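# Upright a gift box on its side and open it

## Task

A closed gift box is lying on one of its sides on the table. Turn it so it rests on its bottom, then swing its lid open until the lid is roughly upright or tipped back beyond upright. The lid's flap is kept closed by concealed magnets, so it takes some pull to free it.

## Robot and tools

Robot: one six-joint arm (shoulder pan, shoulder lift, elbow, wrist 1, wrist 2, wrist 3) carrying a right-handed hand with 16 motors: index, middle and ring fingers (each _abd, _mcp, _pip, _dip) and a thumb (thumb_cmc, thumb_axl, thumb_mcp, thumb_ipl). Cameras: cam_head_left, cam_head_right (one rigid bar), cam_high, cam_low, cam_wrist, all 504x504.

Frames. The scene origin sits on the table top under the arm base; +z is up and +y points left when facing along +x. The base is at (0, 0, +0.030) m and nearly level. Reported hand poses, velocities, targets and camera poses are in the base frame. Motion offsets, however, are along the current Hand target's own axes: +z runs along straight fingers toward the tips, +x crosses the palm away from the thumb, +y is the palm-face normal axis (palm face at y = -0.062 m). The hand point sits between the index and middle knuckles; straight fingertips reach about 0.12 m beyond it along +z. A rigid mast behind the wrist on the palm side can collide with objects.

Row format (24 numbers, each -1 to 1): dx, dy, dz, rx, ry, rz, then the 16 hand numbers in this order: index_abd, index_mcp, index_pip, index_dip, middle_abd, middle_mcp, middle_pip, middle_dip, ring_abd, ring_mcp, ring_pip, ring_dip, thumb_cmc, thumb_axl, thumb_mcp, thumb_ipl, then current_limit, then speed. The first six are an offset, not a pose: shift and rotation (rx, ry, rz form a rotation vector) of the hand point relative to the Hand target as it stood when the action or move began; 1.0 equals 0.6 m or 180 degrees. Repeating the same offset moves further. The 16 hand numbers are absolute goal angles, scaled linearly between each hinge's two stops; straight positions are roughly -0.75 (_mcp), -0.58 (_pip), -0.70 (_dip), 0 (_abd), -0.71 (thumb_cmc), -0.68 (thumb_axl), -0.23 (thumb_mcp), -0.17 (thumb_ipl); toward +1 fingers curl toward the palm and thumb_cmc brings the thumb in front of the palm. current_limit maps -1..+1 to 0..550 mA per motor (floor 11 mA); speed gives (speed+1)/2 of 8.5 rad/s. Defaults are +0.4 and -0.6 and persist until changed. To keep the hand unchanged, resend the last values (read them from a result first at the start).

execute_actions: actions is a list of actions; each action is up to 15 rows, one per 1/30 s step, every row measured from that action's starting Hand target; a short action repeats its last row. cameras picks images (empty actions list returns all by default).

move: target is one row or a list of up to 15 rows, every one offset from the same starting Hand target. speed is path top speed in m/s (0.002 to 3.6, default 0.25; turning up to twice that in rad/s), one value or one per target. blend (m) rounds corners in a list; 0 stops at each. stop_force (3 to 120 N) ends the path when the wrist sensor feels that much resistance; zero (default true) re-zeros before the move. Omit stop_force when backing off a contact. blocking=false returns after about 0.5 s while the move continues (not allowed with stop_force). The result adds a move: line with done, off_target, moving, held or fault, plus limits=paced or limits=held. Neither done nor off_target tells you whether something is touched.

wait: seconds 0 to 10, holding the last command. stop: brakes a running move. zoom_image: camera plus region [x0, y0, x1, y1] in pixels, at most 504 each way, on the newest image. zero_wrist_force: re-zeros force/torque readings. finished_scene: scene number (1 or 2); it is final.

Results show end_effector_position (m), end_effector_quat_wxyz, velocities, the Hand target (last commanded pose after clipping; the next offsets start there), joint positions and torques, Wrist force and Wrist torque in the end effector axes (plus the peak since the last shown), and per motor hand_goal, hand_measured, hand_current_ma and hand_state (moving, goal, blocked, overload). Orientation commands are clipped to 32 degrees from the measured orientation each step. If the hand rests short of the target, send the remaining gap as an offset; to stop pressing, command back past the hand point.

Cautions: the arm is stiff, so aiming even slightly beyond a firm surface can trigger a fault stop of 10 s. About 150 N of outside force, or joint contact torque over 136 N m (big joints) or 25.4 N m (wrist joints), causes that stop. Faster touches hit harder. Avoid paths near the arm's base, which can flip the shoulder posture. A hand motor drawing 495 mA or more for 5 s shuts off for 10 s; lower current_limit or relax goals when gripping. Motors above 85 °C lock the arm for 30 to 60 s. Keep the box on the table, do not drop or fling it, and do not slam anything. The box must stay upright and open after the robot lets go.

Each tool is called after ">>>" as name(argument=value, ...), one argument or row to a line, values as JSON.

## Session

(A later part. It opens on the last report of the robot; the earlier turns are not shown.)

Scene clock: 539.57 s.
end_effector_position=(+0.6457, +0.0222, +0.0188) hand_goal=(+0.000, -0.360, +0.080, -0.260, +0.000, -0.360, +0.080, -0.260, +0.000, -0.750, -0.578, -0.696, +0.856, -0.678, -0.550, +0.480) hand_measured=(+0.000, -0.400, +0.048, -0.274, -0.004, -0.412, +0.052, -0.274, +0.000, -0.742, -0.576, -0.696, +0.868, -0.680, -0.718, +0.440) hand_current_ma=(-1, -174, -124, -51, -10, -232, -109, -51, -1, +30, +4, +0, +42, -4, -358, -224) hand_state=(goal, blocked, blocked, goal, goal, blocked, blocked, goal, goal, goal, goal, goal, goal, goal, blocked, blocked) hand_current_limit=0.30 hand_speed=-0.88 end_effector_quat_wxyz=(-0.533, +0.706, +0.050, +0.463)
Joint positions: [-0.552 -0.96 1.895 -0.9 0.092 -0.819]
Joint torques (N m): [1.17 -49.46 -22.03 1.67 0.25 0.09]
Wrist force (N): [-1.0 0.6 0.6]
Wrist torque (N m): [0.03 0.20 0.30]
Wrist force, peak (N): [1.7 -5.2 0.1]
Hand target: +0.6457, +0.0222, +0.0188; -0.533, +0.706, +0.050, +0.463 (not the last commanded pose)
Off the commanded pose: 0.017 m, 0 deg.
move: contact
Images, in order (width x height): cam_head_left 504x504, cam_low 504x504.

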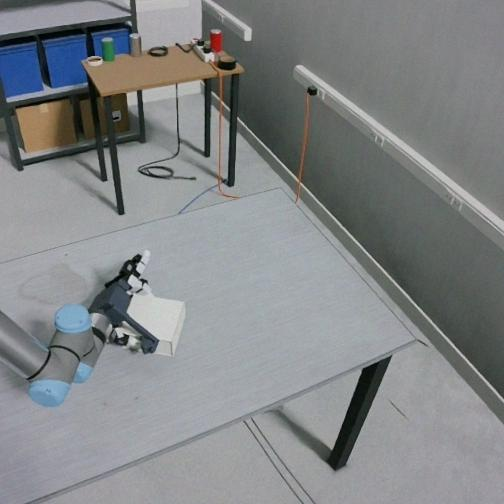

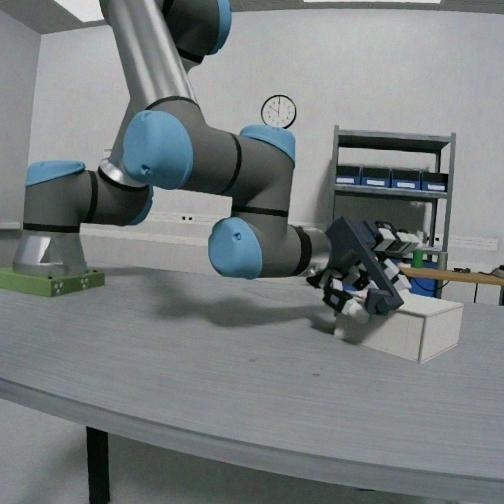

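>>> move(
  target=[0,0,0,0,0,0,0,-0.6,-0.05,-0.35,0,-0.6,-0.05,-0.35,0,-0.75,-0.577,-0.696,0.857,-0.677,-0.9,0.481,0.3,-0.9],
)

>>> move(
  target=[0,-0.25,0,0,0,0,0,-0.6,-0.05,-0.35,0,-0.6,-0.05,-0.35,0,-0.75,-0.577,-0.696,0.857,-0.677,-0.9,0.481,0.3,-0.9],
  speed=0.2,
  cameras=["all"],
)

>>> zoom_image(
  camera="cam_low",
  region=[304, 240, 484, 380],
)

>>> zoom_image(
  camera="cam_head_left",
  region=[84, 240, 204, 370],
)

>>> zoom_image(
  camera="cam_high",
  region=[300, 230, 430, 360],
)

Scene clock: 562.50 s.
end_effector_position=(+0.6457, +0.0222, +0.0188) hand_goal=(+0.000, -0.600, -0.050, -0.350, +0.000, -0.600, -0.050, -0.350, +0.000, -0.750, -0.578, -0.696, +0.856, -0.678, -0.900, +0.480) hand_measured=(+0.000, -0.586, -0.044, -0.348, -0.004, -0.584, -0.046, -0.348, +0.000, -0.742, -0.576, -0.696, +0.852, -0.678, -0.896, +0.478) hand_current_ma=(-1, +55, +17, +8, -10, +62, +14, +7, -1, +30, +4, +0, -13, +1, +21, -10) hand_state=(goal, goal, goal, goal, goal, goal, goal, goal, goal, goal, goal, goal, goal, goal, goal, goal) hand_current_limit=0.30 hand_speed=-0.90 end_effector_quat_wxyz=(-0.533, +0.706, +0.050, +0.463)
Joint positions: [-0.552 -0.96 1.895 -0.9 0.092 -0.819]
Joint torques (N m): [0.2 -44.22 -20.24 1.61 -0.04 -1.28]
Wrist force (N): [-1.0 0.4 1.1]
Wrist torque (N m): [0.04 0.19 0.27]
Wrist force, peak (N): [-0.2 -1.6 -0.1]
Hand target: +0.6457, +0.0222, +0.0188; -0.533, +0.706, +0.050, +0.463
Off the commanded pose: 0.000 m, 0 deg.
move: done

Scene clock: 564.10 s.
end_effector_position=(+0.5611, +0.0861, +0.1248) hand_goal=(+0.000, -0.600, -0.050, -0.350, +0.000, -0.600, -0.050, -0.350, +0.000, -0.750, -0.578, -0.696, +0.856, -0.678, -0.900, +0.480) hand_measured=(+0.000, -0.588, -0.044, -0.348, -0.004, -0.586, -0.046, -0.348, +0.000, -0.742, -0.576, -0.696, +0.852, -0.678, -0.896, +0.478) hand_current_ma=(-1, +49, +17, +8, -10, +56, +14, +7, -1, +30, +4, +0, -13, +1, +19, -10) hand_state=(goal, goal, goal, goal, goal, goal, goal, goal, goal, goal, goal, goal, goal, goal, goal, goal) hand_current_limit=0.30 hand_speed=-0.90 end_effector_quat_wxyz=(-0.533, +0.706, +0.050, +0.463)
Joint positions: [-0.525 -1.346 2.125 -0.754 0.119 -0.81]
Joint torques (N m): [-7.82 -35.88 -11.08 1.37 -1.77 -1.92]
Wrist force (N): [-0.9 0.4 1.0]
Wrist torque (N m): [0.08 0.20 0.32]
Wrist force, peak (N): [-1.0 1.8 1.2]
Hand target: +0.5611, +0.0861, +0.1248; -0.533, +0.706, +0.050, +0.463
Off the commanded pose: 0.000 m, 0 deg.
move: done
camera_calibration:
cam_wrist: T_world_to_cam=[[-0.089062, 0.0963707, -0.991353, 0.203742], [-0.988435, -0.131197, 0.076046, 0.521371], [-0.122734, 0.986661, 0.106941, 0.0945406], [0, 0, 0, 1]] pos_world=[0.54509, -0.0445118, 0.152222]

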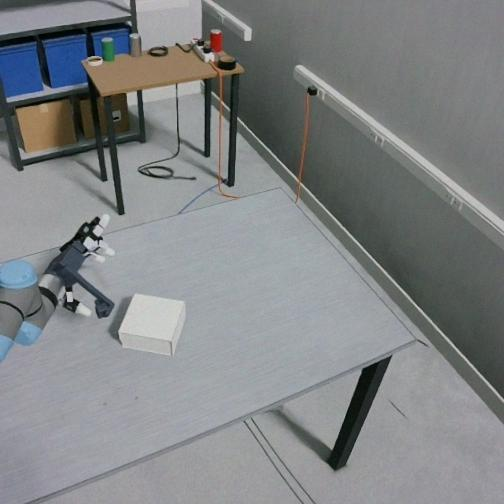

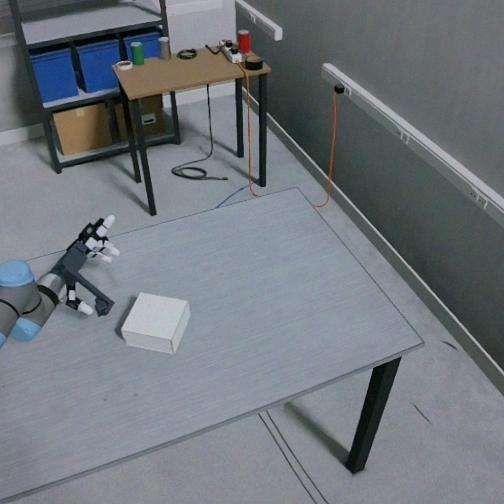

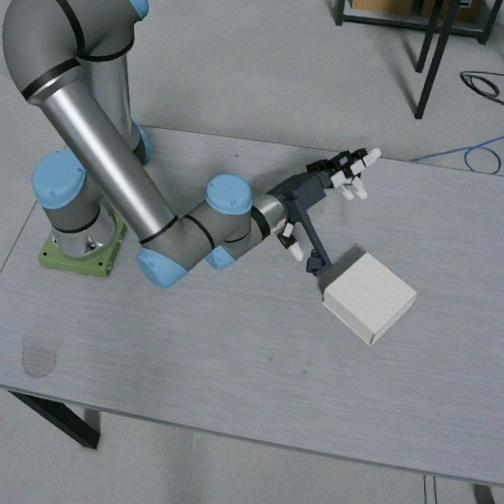

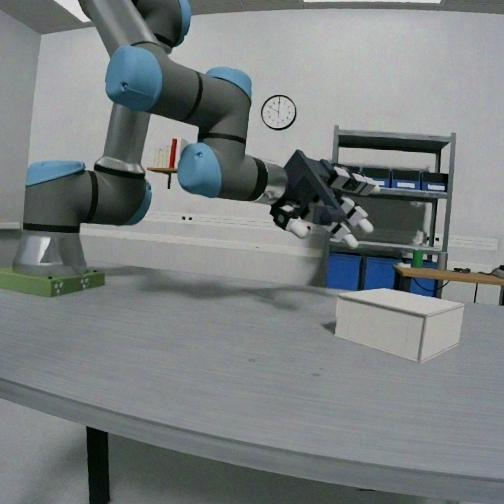

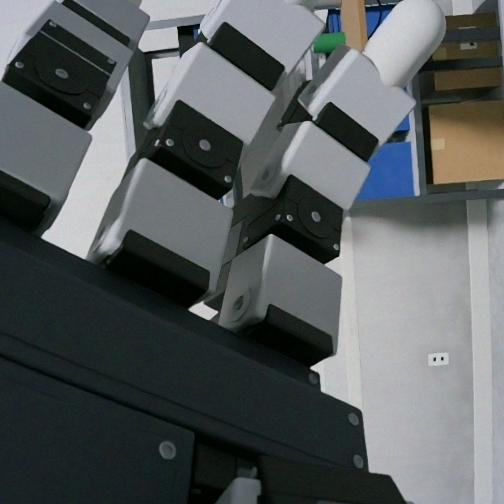

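Scaled by 2.800.

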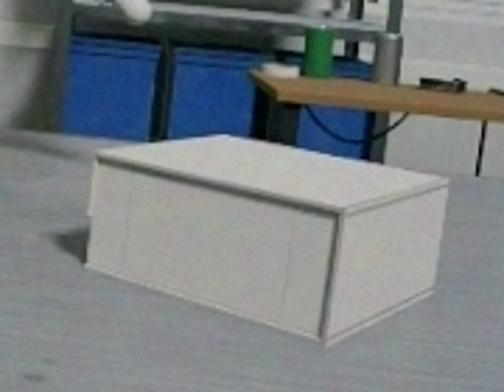

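Scaled by 3.877.

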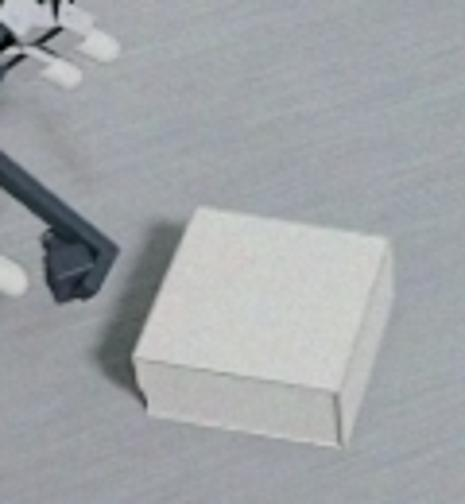

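Scaled by 3.877.

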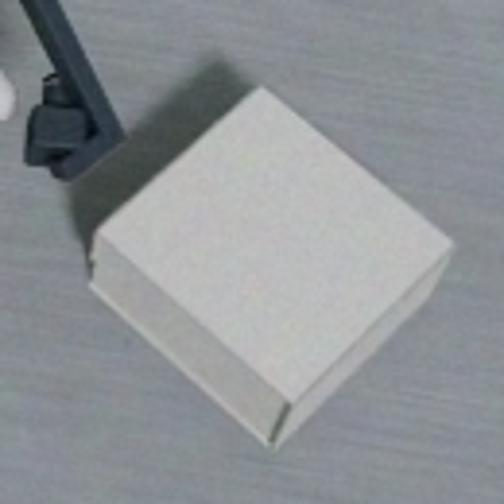

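>>> move(
  target=[0.0445,0.0587,-0.0057,0.0086,-0.0086,0.0833,0,-0.342,0.299,-0.261,0,-0.685,-0.139,-0.406,0,-0.75,-0.577,-0.696,0.857,-0.677,-0.9,0.481,0.3,-0.6],
  speed=0.2,
  cameras=["cam_high","cam_head_left","cam_low"],
)

>>> zoom_image(
  camera="cam_high",
  region=[280, 160, 460, 340],
)

Scene clock: 694.47 s.
end_effector_position=(+0.5940, +0.0571, +0.1188) hand_goal=(+0.000, -0.342, +0.298, -0.262, +0.000, -0.686, -0.140, -0.406, +0.000, -0.750, -0.578, -0.696, +0.856, -0.678, -0.900, +0.480) hand_measured=(+0.000, -0.338, +0.296, -0.264, -0.004, -0.670, -0.134, -0.404, +0.000, -0.742, -0.576, -0.696, +0.852, -0.678, -0.896, +0.478) hand_current_ma=(-1, +11, -9, -8, -10, +60, +17, +8, -1, +30, +4, +0, -13, +1, +19, -10) hand_state=(goal, goal, goal, goal, goal, goal, goal, goal, goal, goal, goal, goal, goal, goal, goal, goal) hand_current_limit=0.30 hand_speed=-0.60 end_effector_quat_wxyz=(-0.597, +0.707, -0.029, +0.378)
Joint positions: [-0.555 -1.218 1.934 -0.691 0.051 -0.549]
Joint torques (N m): [-8.12 -42.62 -4.16 -1.92 -1.7 1.78]
Wrist force (N): [-0.9 0.4 1.1]
Wrist torque (N m): [0.08 0.16 0.23]
Wrist force, peak (N): [-1.4 0.0 1.3]
Hand target: +0.5940, +0.0571, +0.1188; -0.598, +0.706, -0.029, +0.379
Off the commanded pose: 0.000 m, 0 deg.
move: done
Images, in order (width x height): cam_head_left 504x504, cam_high 504x504, cam_low 504x504.

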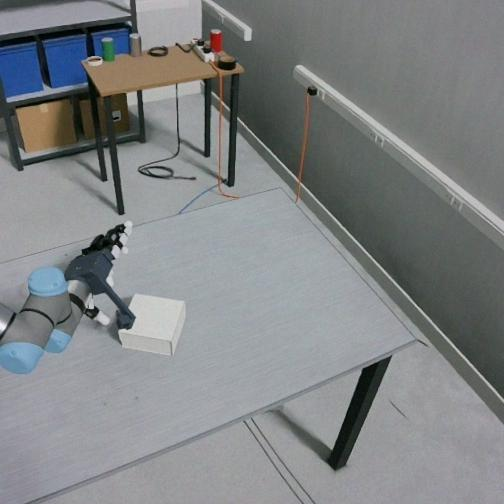

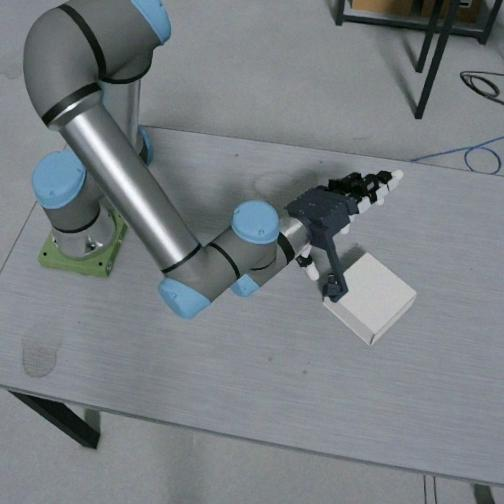

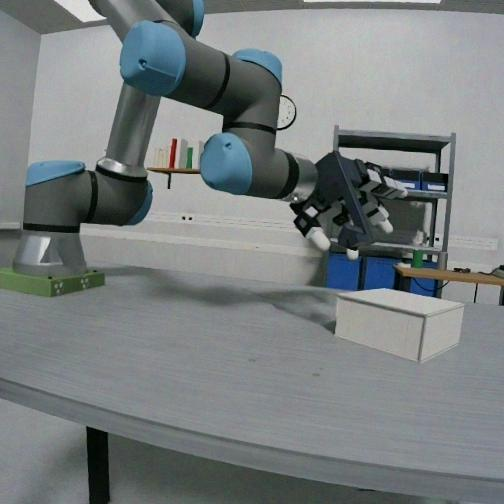

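Scaled by 2.800.

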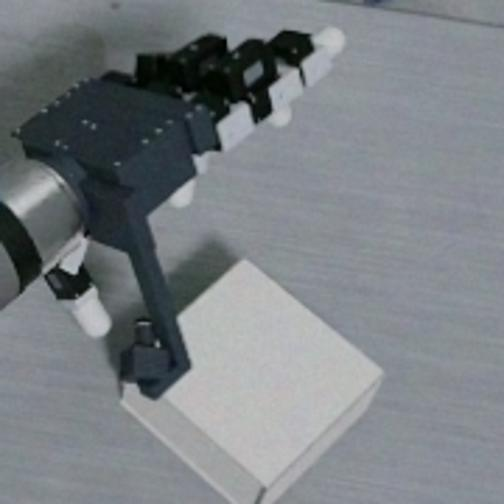

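>>> move(
  target=[0,0.1,0,0,0,0,0,-0.342,0.299,-0.261,0,-0.685,-0.139,-0.406,0,-0.75,-0.577,-0.696,0.857,-0.677,-0.9,0.481,0.3,-0.6],
  speed=0.15,
  stop_force=5,
  cameras=["cam_high","cam_head_left","cam_low"],
)

>>> zoom_image(
  camera="cam_high",
  region=[280, 180, 460, 360],
)

>>> zoom_image(
  camera="cam_low",
  region=[284, 200, 484, 380],
)

Scene clock: 707.67 s.
end_effector_position=(+0.6188, +0.0401, +0.0669) hand_goal=(+0.000, -0.342, +0.298, -0.262, +0.000, -0.686, -0.140, -0.406, +0.000, -0.750, -0.578, -0.696, +0.856, -0.678, -0.900, +0.480) hand_measured=(+0.000, -0.338, +0.296, -0.264, -0.004, -0.670, -0.134, -0.404, +0.000, -0.742, -0.576, -0.696, +0.852, -0.678, -0.896, +0.478) hand_current_ma=(-1, +12, -9, -8, -10, +60, +17, +8, -1, +30, +4, +0, -13, +1, +19, -10) hand_state=(goal, goal, goal, goal, goal, goal, goal, goal, goal, goal, goal, goal, goal, goal, goal, goal) hand_current_limit=0.30 hand_speed=-0.60 end_effector_quat_wxyz=(-0.598, +0.706, -0.029, +0.379)
Joint positions: [-0.558 -1.083 1.903 -0.851 0.048 -0.493]
Joint torques (N m): [-8.26 -46.77 -2.88 -1.86 -1.59 1.73]
Wrist force (N): [-1.0 0.4 1.1]
Wrist torque (N m): [0.05 0.16 0.21]
Wrist force, peak (N): [-1.0 1.3 1.0]
Hand target: +0.6188, +0.0401, +0.0669; -0.598, +0.706, -0.029, +0.379
Off the commanded pose: 0.000 m, 0 deg.
move: done
Images, in order (width x height): cam_head_left 504x504, cam_high 504x504, cam_low 504x504.

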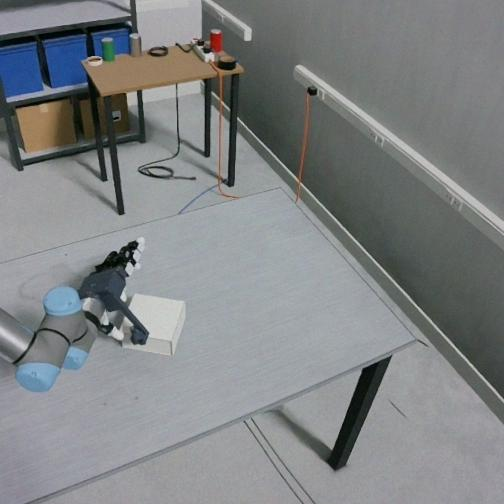

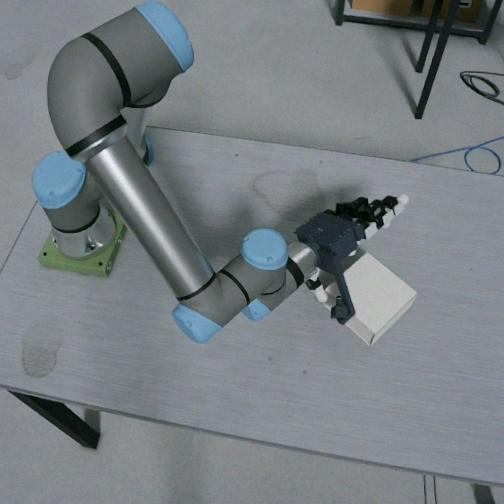

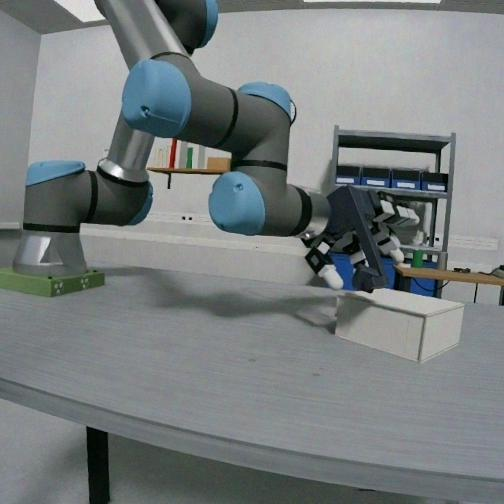

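Scaled by 2.800.

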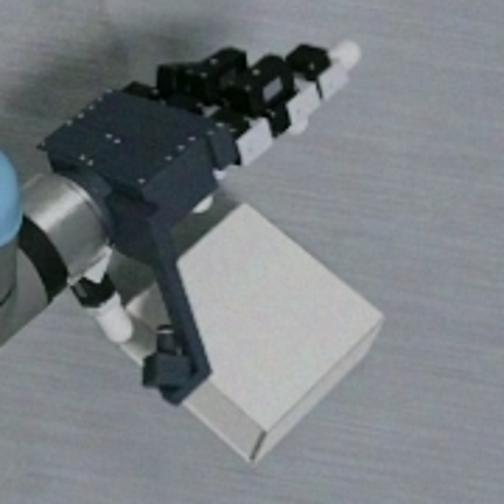

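Scaled by 2.520.

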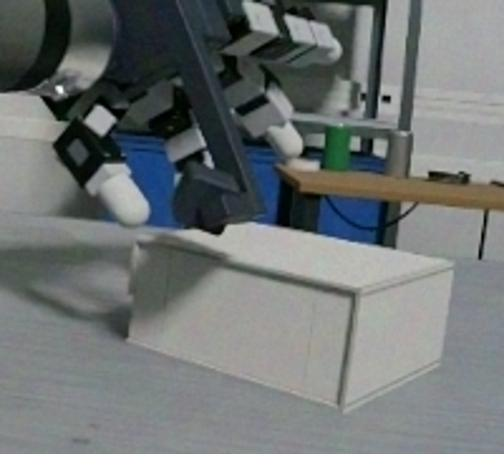

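>>> move(
  target=[0,0.0667,0,0,0,0,0,-0.342,0.299,-0.261,0,-0.685,-0.139,-0.406,0,-0.75,-0.577,-0.696,0.857,-0.677,-0.9,0.481,0.3,-0.6],
  speed=0.1,
  stop_force=5,
  cameras=["cam_high","cam_head_left","cam_low"],
)

>>> zoom_image(
  camera="cam_high",
  region=[300, 190, 460, 350],
)

>>> zoom_image(
  camera="cam_low",
  region=[284, 200, 484, 380],
)

>>> zoom_image(
  camera="cam_head_left",
  region=[70, 230, 210, 370],
)

Scene clock: 725.17 s.
end_effector_position=(+0.6352, +0.0288, +0.0322) hand_goal=(+0.000, -0.342, +0.298, -0.262, +0.000, -0.686, -0.140, -0.406, +0.000, -0.750, -0.578, -0.696, +0.856, -0.678, -0.900, +0.480) hand_measured=(+0.000, -0.338, +0.296, -0.262, -0.004, -0.670, -0.134, -0.404, +0.000, -0.742, -0.576, -0.696, +0.852, -0.678, -0.896, +0.478) hand_current_ma=(-2, +11, -4, -3, -10, +60, +17, +8, -1, +30, +4, +0, -13, +1, +19, -10) hand_state=(goal, goal, goal, goal, goal, goal, goal, goal, goal, goal, goal, goal, goal, goal, goal, goal) hand_current_limit=0.30 hand_speed=-0.60 end_effector_quat_wxyz=(-0.598, +0.706, -0.029, +0.379)
Joint positions: [-0.56 -0.987 1.861 -0.912 0.046 -0.486]
Joint torques (N m): [0.23 -49.57 -1.94 -1.69 -1.43 1.39]
Wrist force (N): [-1.1 0.2 0.9]
Wrist torque (N m): [0.04 0.21 0.16]
Wrist force, peak (N): [-1.5 -0.7 1.1]
Hand target: +0.6352, +0.0287, +0.0322; -0.598, +0.706, -0.029, +0.379
Off the commanded pose: 0.000 m, 0 deg.
move: done
Images, in order (width x height): cam_head_left 504x504, cam_high 504x504, cam_low 504x504.

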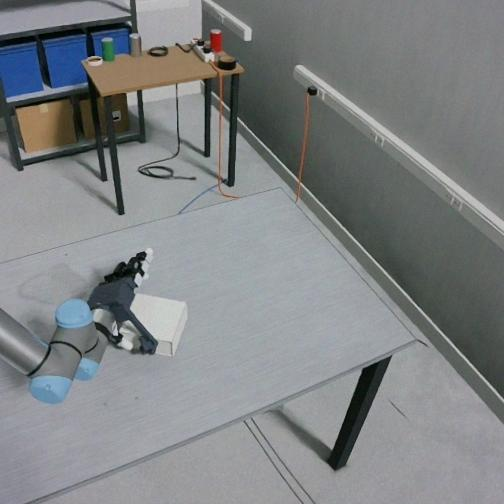

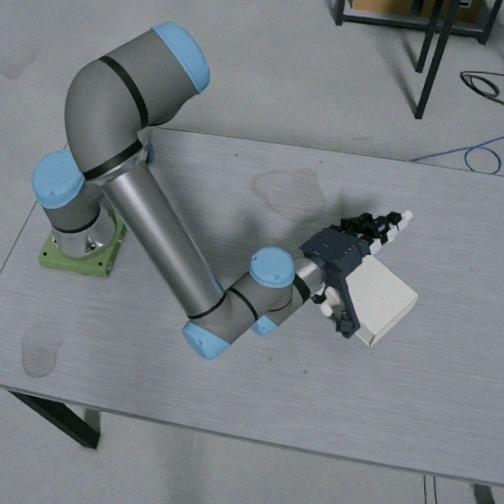

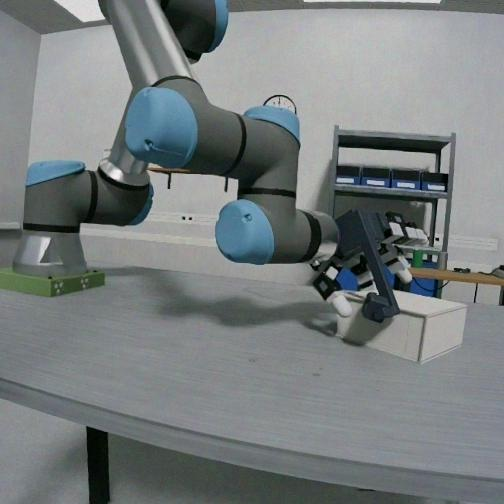

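Scaled by 3.150.

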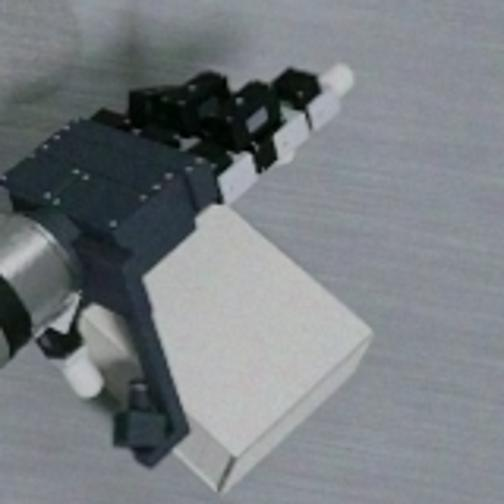

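Scaled by 2.520.

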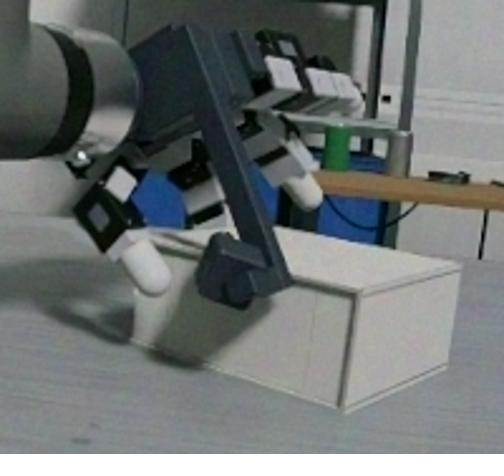

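Scaled by 3.600.

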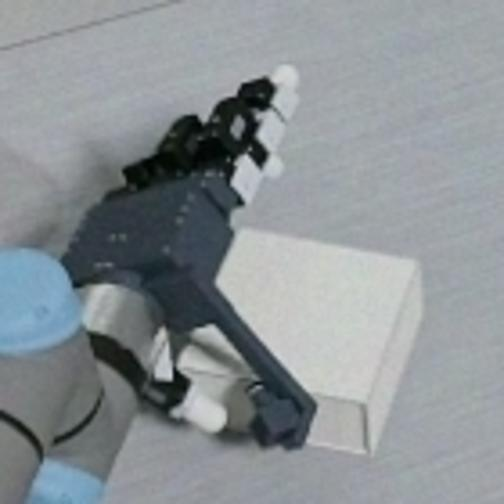

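>>> move(
  target=[0,0,0,0,0,0,0,-0.342,0.299,-0.261,0,-0.33,0.08,-0.26,0,-0.75,-0.577,-0.696,0.857,-0.677,-0.5,0.481,0.35,-0.85],
  cameras=["cam_wrist","cam_head_left","cam_low"],
)

>>> zoom_image(
  camera="cam_low",
  region=[284, 200, 484, 380],
)

>>> zoom_image(
  camera="cam_head_left",
  region=[70, 230, 210, 370],
)

Scene clock: 745.10 s.
end_effector_position=(+0.6352, +0.0287, +0.0322) hand_goal=(+0.000, -0.342, +0.298, -0.262, +0.000, -0.330, +0.080, -0.260, +0.000, -0.750, -0.578, -0.696, +0.856, -0.678, -0.500, +0.480) hand_measured=(+0.000, -0.338, +0.296, -0.262, -0.004, -0.460, +0.058, -0.268, +0.000, -0.742, -0.576, -0.696, +0.852, -0.678, -0.722, +0.468) hand_current_ma=(-2, +11, -4, -3, -10, -371, -87, -25, -1, +30, +4, +0, -12, +1, -371, -55) hand_state=(goal, goal, goal, goal, goal, blocked, blocked, goal, goal, goal, goal, goal, goal, goal, blocked, goal) hand_current_limit=0.35 hand_speed=-0.85 end_effector_quat_wxyz=(-0.598, +0.706, -0.029, +0.379)
Joint positions: [-0.56 -0.987 1.862 -0.912 0.046 -0.486]
Joint torques (N m): [-6.33 -48.35 -2.02 -2.01 -1.18 1.49]
Wrist force (N): [-1.1 -3.1 0.8]
Wrist torque (N m): [-0.22 0.21 0.12]
Wrist force, peak (N): [-1.2 -3.2 1.2]
Hand target: +0.6352, +0.0287, +0.0322; -0.598, +0.706, -0.029, +0.379
Off the commanded pose: 0.000 m, 0 deg.
move: done
camera_calibration:
cam_wrist: T_world_to_cam=[[-0.297143, 0.240252, -0.924113, 0.250026], [-0.94753, -0.193664, 0.254323, 0.564324], [-0.117866, 0.951196, 0.285192, 0.162374], [0, 0, 0, 1]] pos_world=[0.628146, -0.10523, 0.041224]
Images, in order (width x height): cam_head_left 504x504, cam_low 504x504, cam_wrist 504x504.

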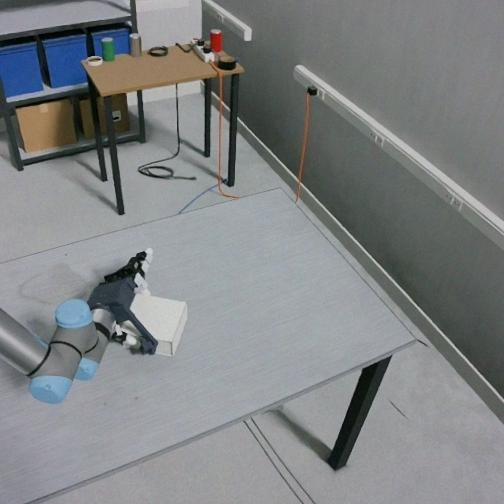

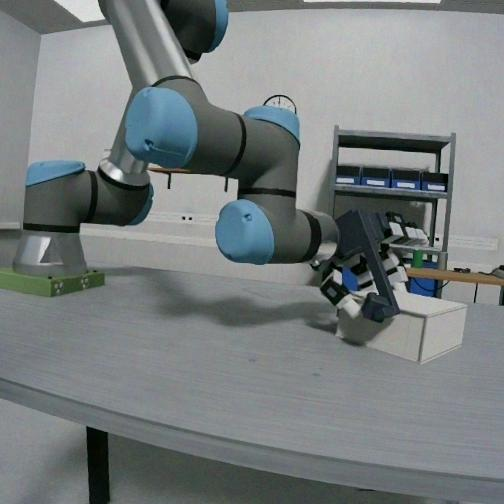

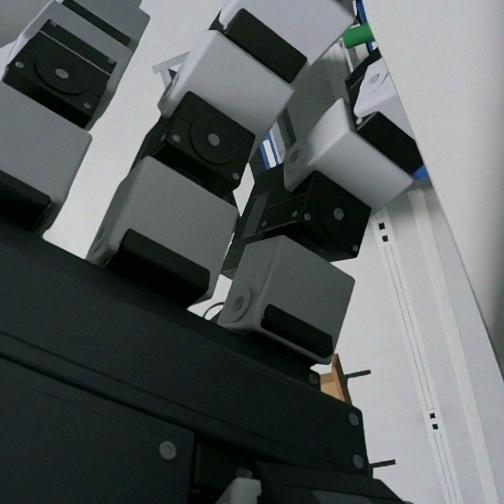

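Scaled by 2.520.

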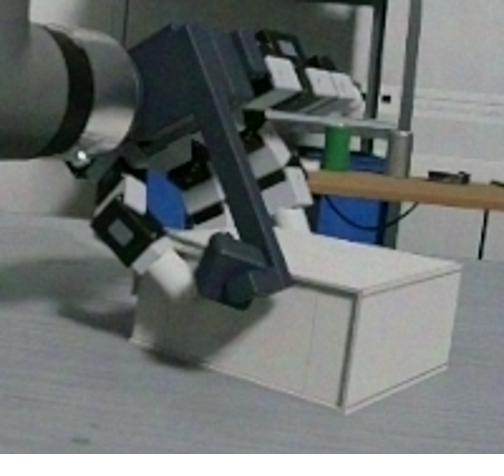

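Scaled by 3.600.

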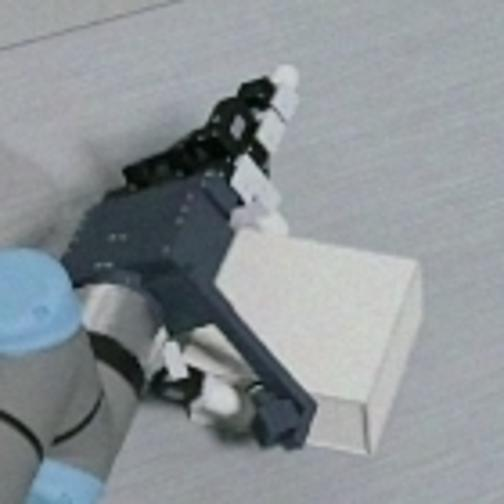

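>>> move(
  target=[0,0,0,0,0,0,0.08,-0.62,0.299,-0.261,0,-0.33,0.08,-0.26,0,-0.75,-0.577,-0.696,0.857,-0.677,-0.5,0.481,0.35,-0.9],
  cameras=["cam_high","cam_head_left","cam_low"],
)

>>> zoom_image(
  camera="cam_low",
  region=[284, 200, 484, 380],
)

>>> zoom_image(
  camera="cam_head_left",
  region=[70, 230, 210, 370],
)

>>> zoom_image(
  camera="cam_high",
  region=[300, 190, 460, 350],
)

Scene clock: 756.73 s.
end_effector_position=(+0.6352, +0.0287, +0.0322) hand_goal=(+0.080, -0.620, +0.298, -0.262, +0.000, -0.330, +0.080, -0.260, +0.000, -0.750, -0.578, -0.696, +0.856, -0.678, -0.500, +0.480) hand_measured=(+0.074, -0.604, +0.302, -0.260, +0.002, -0.458, +0.054, -0.270, +0.000, -0.742, -0.576, -0.696, +0.854, -0.678, -0.720, +0.466) hand_current_ma=(-19, +61, +12, +4, +2, -371, -96, -33, -1, +30, +4, +0, -6, +1, -371, -75) hand_state=(goal, goal, goal, goal, goal, blocked, blocked, goal, goal, goal, goal, goal, goal, goal, blocked, goal) hand_current_limit=0.35 hand_speed=-0.90 end_effector_quat_wxyz=(-0.598, +0.706, -0.029, +0.379)
Joint positions: [-0.56 -0.987 1.862 -0.912 0.046 -0.486]
Joint torques (N m): [-6.85 -34.24 -3.31 -1.73 1.86 1.48]
Wrist force (N): [-0.1 -1.5 1.1]
Wrist torque (N m): [-0.12 0.18 0.14]
Wrist force, peak (N): [-1.2 -3.5 0.8]
Hand target: +0.6352, +0.0287, +0.0322; -0.598, +0.706, -0.029, +0.379
Off the commanded pose: 0.000 m, 0 deg.
move: done
Images, in order (width x height): cam_head_left 504x504, cam_high 504x504, cam_low 504x504.

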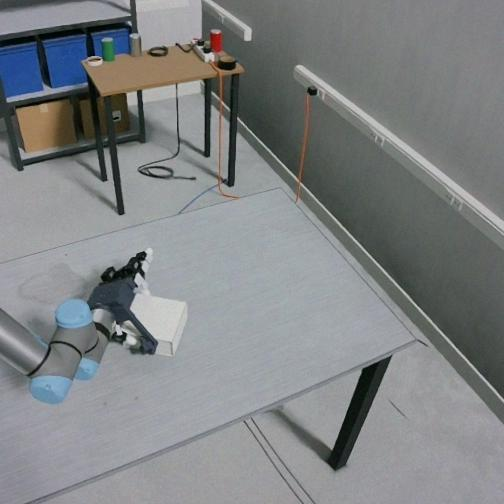

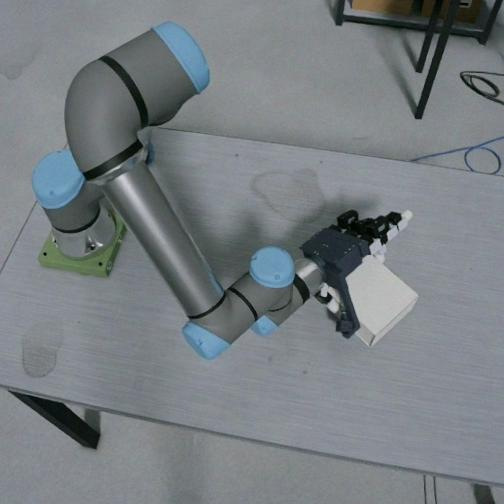

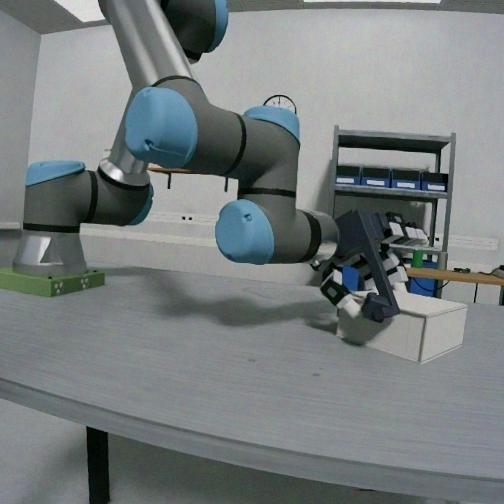

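Scaled by 2.520.

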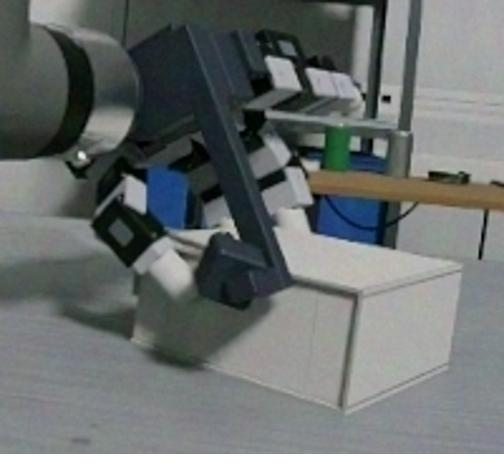

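Scaled by 3.600.

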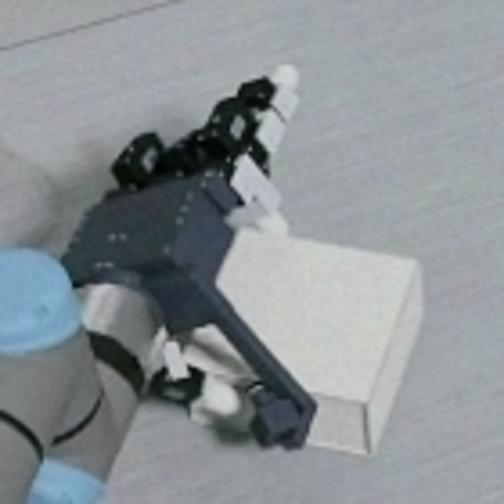

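Scaled by 3.150.

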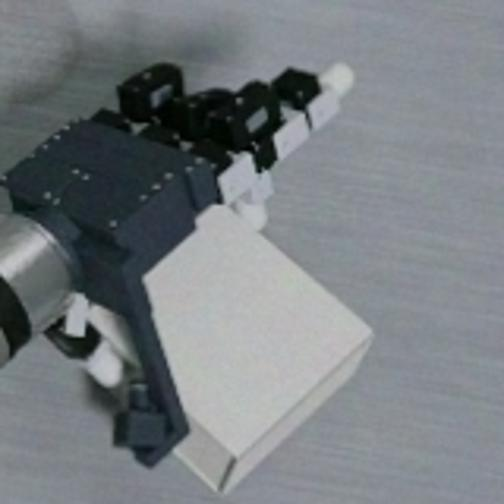

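>>> move(
  target=[0,0,0,0,0,0,-0.25,-0.6,0.08,-0.406,0,-0.33,0.08,-0.26,0,-0.75,-0.577,-0.696,0.857,-0.677,-0.5,0.481,0.35,-0.8],
)

>>> move(
  target=[0,0,0,0,0,0,-0.2,-0.28,0.08,-0.406,0,-0.33,0.08,-0.26,0,-0.75,-0.577,-0.696,0.857,-0.677,-0.5,0.481,0.35,-0.85],
)

>>> move(
  target=[0,0,0,0,0,0,0.15,-0.28,0.08,-0.406,0,-0.33,0.08,-0.26,0,-0.75,-0.577,-0.696,0.857,-0.677,-0.5,0.481,0.35,-0.9],
)

Scene clock: 787.80 s.
end_effector_position=(+0.6352, +0.0287, +0.0322) hand_goal=(-0.250, -0.600, +0.080, -0.406, +0.000, -0.330, +0.080, -0.260, +0.000, -0.750, -0.578, -0.696, +0.856, -0.678, -0.500, +0.480) hand_measured=(-0.248, -0.596, +0.086, -0.404, +0.002, -0.458, +0.054, -0.270, +0.000, -0.742, -0.576, -0.696, +0.854, -0.678, -0.720, +0.466) hand_current_ma=(+4, +17, +17, +8, +2, -371, -96, -33, -1, +30, +4, +0, -6, +1, -371, -75) hand_state=(goal, goal, goal, goal, goal, blocked, blocked, goal, goal, goal, goal, goal, goal, goal, blocked, goal) hand_current_limit=0.35 hand_speed=-0.80 end_effector_quat_wxyz=(-0.598, +0.706, -0.029, +0.379)
Joint positions: [-0.56 -0.987 1.862 -0.912 0.046 -0.486]
Joint torques (N m): [-6.38 -33.32 -3.72 -0.54 1.79 1.48]
Wrist force (N): [0.0 -1.8 0.9]
Wrist torque (N m): [-0.13 0.17 0.13]
Wrist force, peak (N): [0.0 -1.8 1.3]
Hand target: +0.6352, +0.0287, +0.0322; -0.598, +0.706, -0.029, +0.379
Off the commanded pose: 0.000 m, 0 deg.
move: done

Scene clock: 788.70 s.
end_effector_position=(+0.6352, +0.0287, +0.0322) hand_goal=(-0.200, -0.280, +0.080, -0.406, +0.000, -0.330, +0.080, -0.260, +0.000, -0.750, -0.578, -0.696, +0.856, -0.678, -0.500, +0.480) hand_measured=(-0.206, -0.276, +0.084, -0.404, +0.002, -0.458, +0.054, -0.270, +0.000, -0.742, -0.576, -0.696, +0.854, -0.678, -0.720, +0.466) hand_current_ma=(-18, +11, +12, +7, +2, -371, -96, -33, -1, +30, +4, +0, -6, +1, -371, -75) hand_state=(goal, goal, goal, goal, goal, blocked, blocked, goal, goal, goal, goal, goal, goal, goal, blocked, goal) hand_current_limit=0.35 hand_speed=-0.85 end_effector_quat_wxyz=(-0.598, +0.706, -0.029, +0.379)
Joint positions: [-0.56 -0.987 1.862 -0.912 0.046 -0.486]
Joint torques (N m): [-6.64 -33.47 -3.53 -0.16 1.83 1.46]
Wrist force (N): [-0.1 -1.7 1.1]
Wrist torque (N m): [-0.13 0.19 0.14]
Wrist force, peak (N): [0.0 -1.9 1.3]
Hand target: +0.6352, +0.0287, +0.0322; -0.598, +0.706, -0.029, +0.379
Off the commanded pose: 0.000 m, 0 deg.
move: done

Scene clock: 789.83 s.
end_effector_position=(+0.6352, +0.0287, +0.0322) hand_goal=(+0.150, -0.280, +0.080, -0.406, +0.000, -0.330, +0.080, -0.260, +0.000, -0.750, -0.578, -0.696, +0.856, -0.678, -0.500, +0.480) hand_measured=(+0.078, -0.280, +0.078, -0.406, +0.008, -0.446, +0.052, -0.272, +0.000, -0.742, -0.576, -0.696, +0.856, -0.678, -0.718, +0.454) hand_current_ma=(-263, +2, -9, -2, +26, -371, -106, -40, -1, +30, +4, +0, +2, +1, -371, -133) hand_state=(blocked, goal, goal, goal, goal, blocked, blocked, goal, goal, goal, goal, goal, goal, goal, blocked, blocked) hand_current_limit=0.35 hand_speed=-0.90 end_effector_quat_wxyz=(-0.598, +0.706, -0.029, +0.379)
Joint positions: [-0.56 -0.987 1.862 -0.912 0.046 -0.486]
Joint torques (N m): [-6.57 -33.25 -3.75 0.15 1.92 1.44]
Wrist force (N): [-1.2 0.6 1.2]
Wrist torque (N m): [0.00 0.13 0.24]
Wrist force, peak (N): [-1.2 -1.7 1.2]
Hand target: +0.6352, +0.0287, +0.0322; -0.598, +0.706, -0.029, +0.379
Off the commanded pose: 0.000 m, 0 deg.
move: done

>>> move(
  target=[0,0,0,0,0,0,0.18,-0.452,0.328,-0.406,0,-0.33,0.08,-0.26,0,-0.75,-0.577,-0.696,0.857,-0.677,-0.5,0.481,0.35,-0.93],
)

>>> move(
  target=[0,0,0,0,0,0,0.3,-0.616,0.591,-0.406,0,-0.33,0.08,-0.26,0,-0.75,-0.577,-0.696,0.857,-0.677,-0.5,0.481,0.35,-0.93],
  cameras=["cam_high","cam_head_left","cam_low"],
)

>>> zoom_image(
  camera="cam_low",
  region=[284, 200, 484, 380],
)

>>> zoom_image(
  camera="cam_head_left",
  region=[70, 230, 210, 370],
)

>>> zoom_image(
  camera="cam_high",
  region=[300, 190, 460, 350],
)

Scene clock: 820.10 s.
end_effector_position=(+0.6352, +0.0287, +0.0322) hand_goal=(+0.180, -0.452, +0.328, -0.406, +0.000, -0.330, +0.080, -0.260, +0.000, -0.750, -0.578, -0.696, +0.856, -0.678, -0.500, +0.480) hand_measured=(+0.174, -0.438, +0.326, -0.408, -0.002, -0.438, +0.052, -0.272, +0.000, -0.742, -0.576, -0.696, +0.858, -0.678, -0.718, +0.454) hand_current_ma=(-20, +56, -7, -3, -5, -371, -113, -40, -1, +30, +4, +0, +3, +1, -371, -139) hand_state=(goal, goal, goal, goal, goal, blocked, blocked, goal, goal, goal, goal, goal, goal, goal, blocked, blocked) hand_current_limit=0.35 hand_speed=-0.93 end_effector_quat_wxyz=(-0.598, +0.706, -0.029, +0.379)
Joint positions: [-0.56 -0.987 1.862 -0.912 0.046 -0.486]
Joint torques (N m): [-5.93 -33.64 -4.62 0.57 1.85 1.13]
Wrist force (N): [-0.8 0.2 0.8]
Wrist torque (N m): [-0.07 0.14 0.17]
Wrist force, peak (N): [-1.3 0.7 1.4]
Hand target: +0.6352, +0.0287, +0.0322; -0.598, +0.706, -0.029, +0.379
Off the commanded pose: 0.000 m, 0 deg.
move: done

Scene clock: 821.40 s.
end_effector_position=(+0.6352, +0.0287, +0.0322) hand_goal=(+0.300, -0.616, +0.590, -0.406, +0.000, -0.330, +0.080, -0.260, +0.000, -0.750, -0.578, -0.696, +0.856, -0.678, -0.500, +0.480) hand_measured=(+0.294, -0.602, +0.588, -0.408, -0.002, -0.438, +0.052, -0.272, +0.000, -0.742, -0.576, -0.696, +0.858, -0.678, -0.718, +0.454) hand_current_ma=(-16, +56, -7, -3, -5, -371, -113, -40, -1, +30, +4, +0, +3, +1, -371, -139) hand_state=(goal, goal, goal, goal, goal, blocked, blocked, goal, goal, goal, goal, goal, goal, goal, blocked, blocked) hand_current_limit=0.35 hand_speed=-0.93 end_effector_quat_wxyz=(-0.598, +0.706, -0.029, +0.379)
Joint positions: [-0.56 -0.987 1.862 -0.912 0.046 -0.486]
Joint torques (N m): [-6.09 -33.15 -5.14 0.75 1.84 0.94]
Wrist force (N): [-0.8 0.3 1.1]
Wrist torque (N m): [-0.08 0.13 0.18]
Wrist force, peak (N): [-1.1 0.0 1.1]
Hand target: +0.6352, +0.0287, +0.0322; -0.598, +0.706, -0.029, +0.379
Off the commanded pose: 0.000 m, 0 deg.
move: done
Images, in order (width x height): cam_head_left 504x504, cam_high 504x504, cam_low 504x504.

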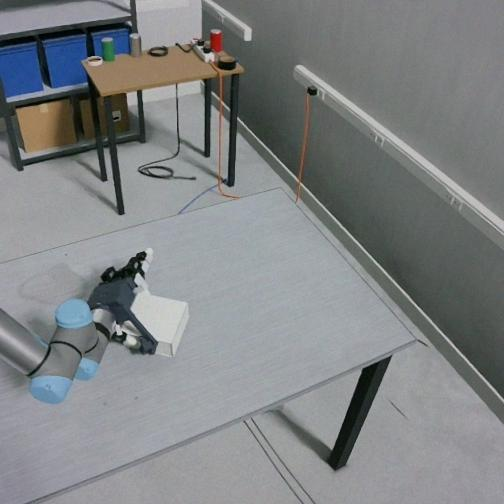

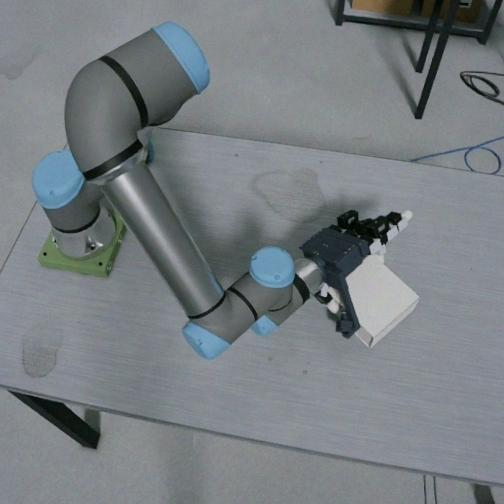

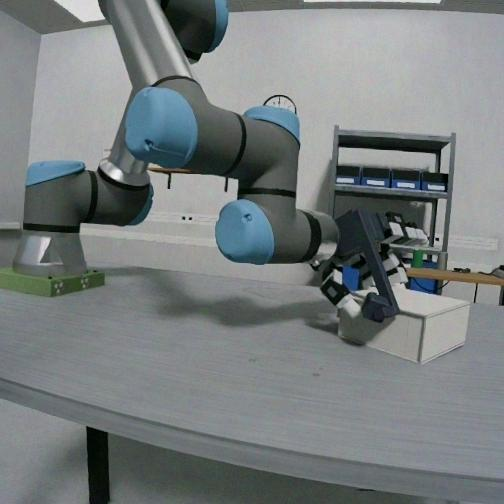

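Scaled by 2.520.

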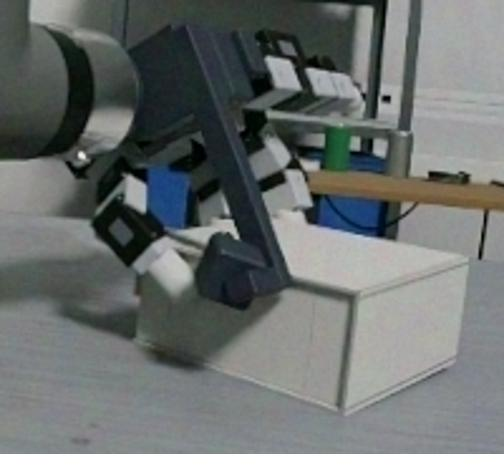

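Scaled by 3.600.

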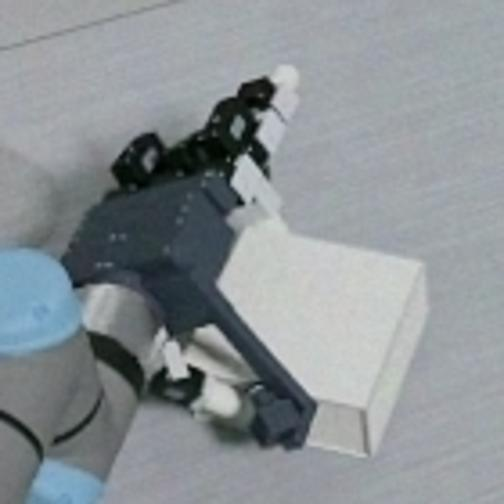

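Scaled by 3.150.

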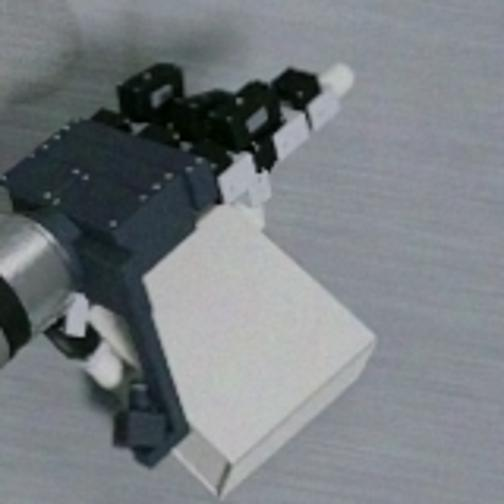

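>>> move(
  target=[0,0,0,0,0,0,-0.2,-0.616,0.3,-0.406,0,-0.6,-0.1,-0.35,0,-0.75,-0.577,-0.696,0.8,-0.677,-0.9,0.481,0.35,-0.8],
)

>>> move(
  target=[0,-0.25,0,0,0,0,-0.2,-0.616,0.3,-0.406,0,-0.6,-0.1,-0.35,0,-0.75,-0.577,-0.696,0.8,-0.677,-0.9,0.481,0.35,-0.8],
  speed=0.25,
  cameras=["cam_high","cam_head_left","cam_low"],
)

>>> zoom_image(
  camera="cam_high",
  region=[310, 235, 430, 355],
)

>>> zoom_image(
  camera="cam_low",
  region=[314, 260, 484, 380],
)

Scene clock: 971.37 s.
end_effector_position=(+0.6352, +0.0287, +0.0322) hand_goal=(-0.200, -0.616, +0.300, -0.406, +0.000, -0.600, -0.100, -0.350, +0.000, -0.750, -0.578, -0.696, +0.800, -0.678, -0.900, +0.480) hand_measured=(-0.198, -0.602, +0.304, -0.408, -0.002, -0.582, -0.094, -0.348, +0.000, -0.742, -0.576, -0.696, +0.798, -0.678, -0.894, +0.478) hand_current_ma=(+4, +56, +14, -3, -8, +75, +17, +7, -1, +30, +4, +0, -7, +1, +29, -10) hand_state=(goal, goal, goal, goal, goal, goal, goal, goal, goal, goal, goal, goal, goal, goal, goal, goal) hand_current_limit=0.35 hand_speed=-0.80 end_effector_quat_wxyz=(-0.598, +0.706, -0.029, +0.379)
Joint positions: [-0.56 -0.987 1.862 -0.912 0.046 -0.486]
Joint torques (N m): [-5.98 -33.69 -5.7 0.71 1.83 0.2]
Wrist force (N): [-0.8 0.3 1.1]
Wrist torque (N m): [0.02 0.16 0.17]
Wrist force, peak (N): [-0.8 0.5 1.3]
Hand target: +0.6352, +0.0287, +0.0322; -0.598, +0.706, -0.029, +0.379
Off the commanded pose: 0.000 m, 0 deg.
move: done

Scene clock: 973.07 s.
end_effector_position=(+0.5734, +0.0713, +0.1621) hand_goal=(-0.200, -0.616, +0.300, -0.406, +0.000, -0.600, -0.100, -0.350, +0.000, -0.750, -0.578, -0.696, +0.800, -0.678, -0.900, +0.480) hand_measured=(-0.198, -0.602, +0.304, -0.408, -0.002, -0.582, -0.094, -0.348, +0.000, -0.742, -0.576, -0.696, +0.798, -0.678, -0.894, +0.478) hand_current_ma=(+4, +55, +13, -3, -8, +69, +17, +7, -1, +30, +4, +0, -8, +1, +26, -10) hand_state=(goal, goal, goal, goal, goal, goal, goal, goal, goal, goal, goal, goal, goal, goal, goal, goal) hand_current_limit=0.35 hand_speed=-0.80 end_effector_quat_wxyz=(-0.598, +0.705, -0.029, +0.379)
Joint positions: [-0.553 -1.352 1.983 -0.699 0.053 -0.457]
Joint torques (N m): [-6.15 -18.78 -26.62 1.5 0.92 -1.74]
Wrist force (N): [-1.0 0.5 1.3]
Wrist torque (N m): [0.03 0.20 0.33]
Wrist force, peak (N): [-0.9 1.9 1.0]
Hand target: +0.5735, +0.0713, +0.1621; -0.598, +0.706, -0.029, +0.379
Off the commanded pose: 0.000 m, 0 deg.
move: done
Images, in order (width x height): cam_head_left 504x504, cam_high 504x504, cam_low 504x504.

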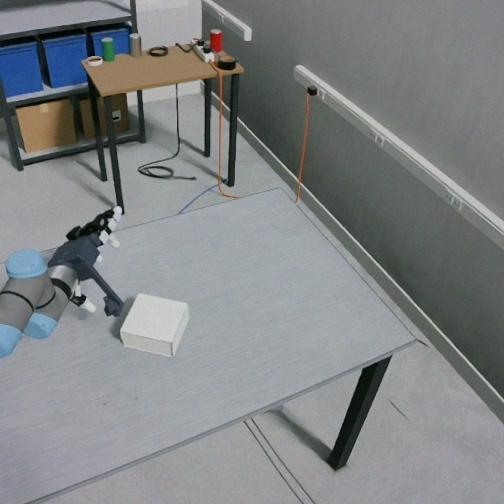

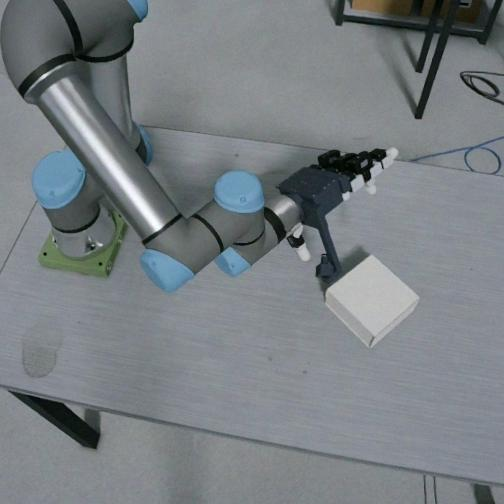

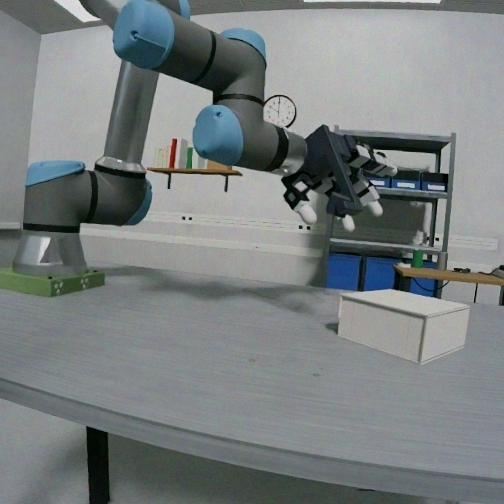

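Scaled by 4.200.

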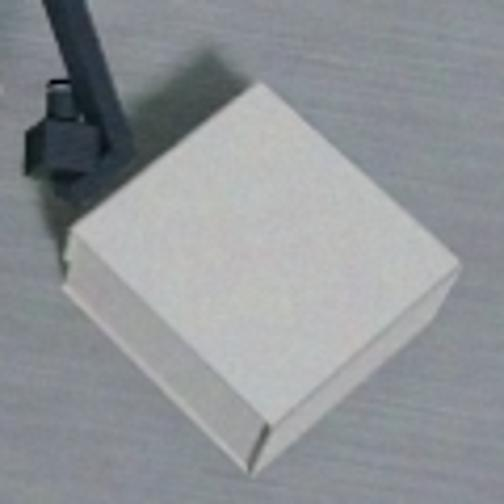

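Scaled by 2.965.

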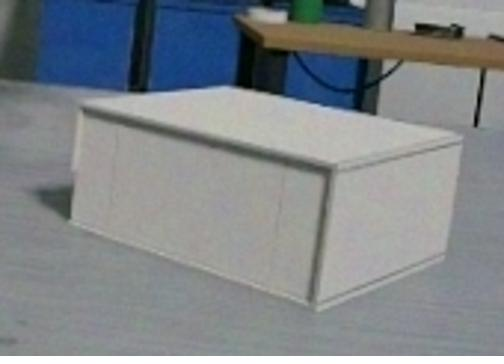

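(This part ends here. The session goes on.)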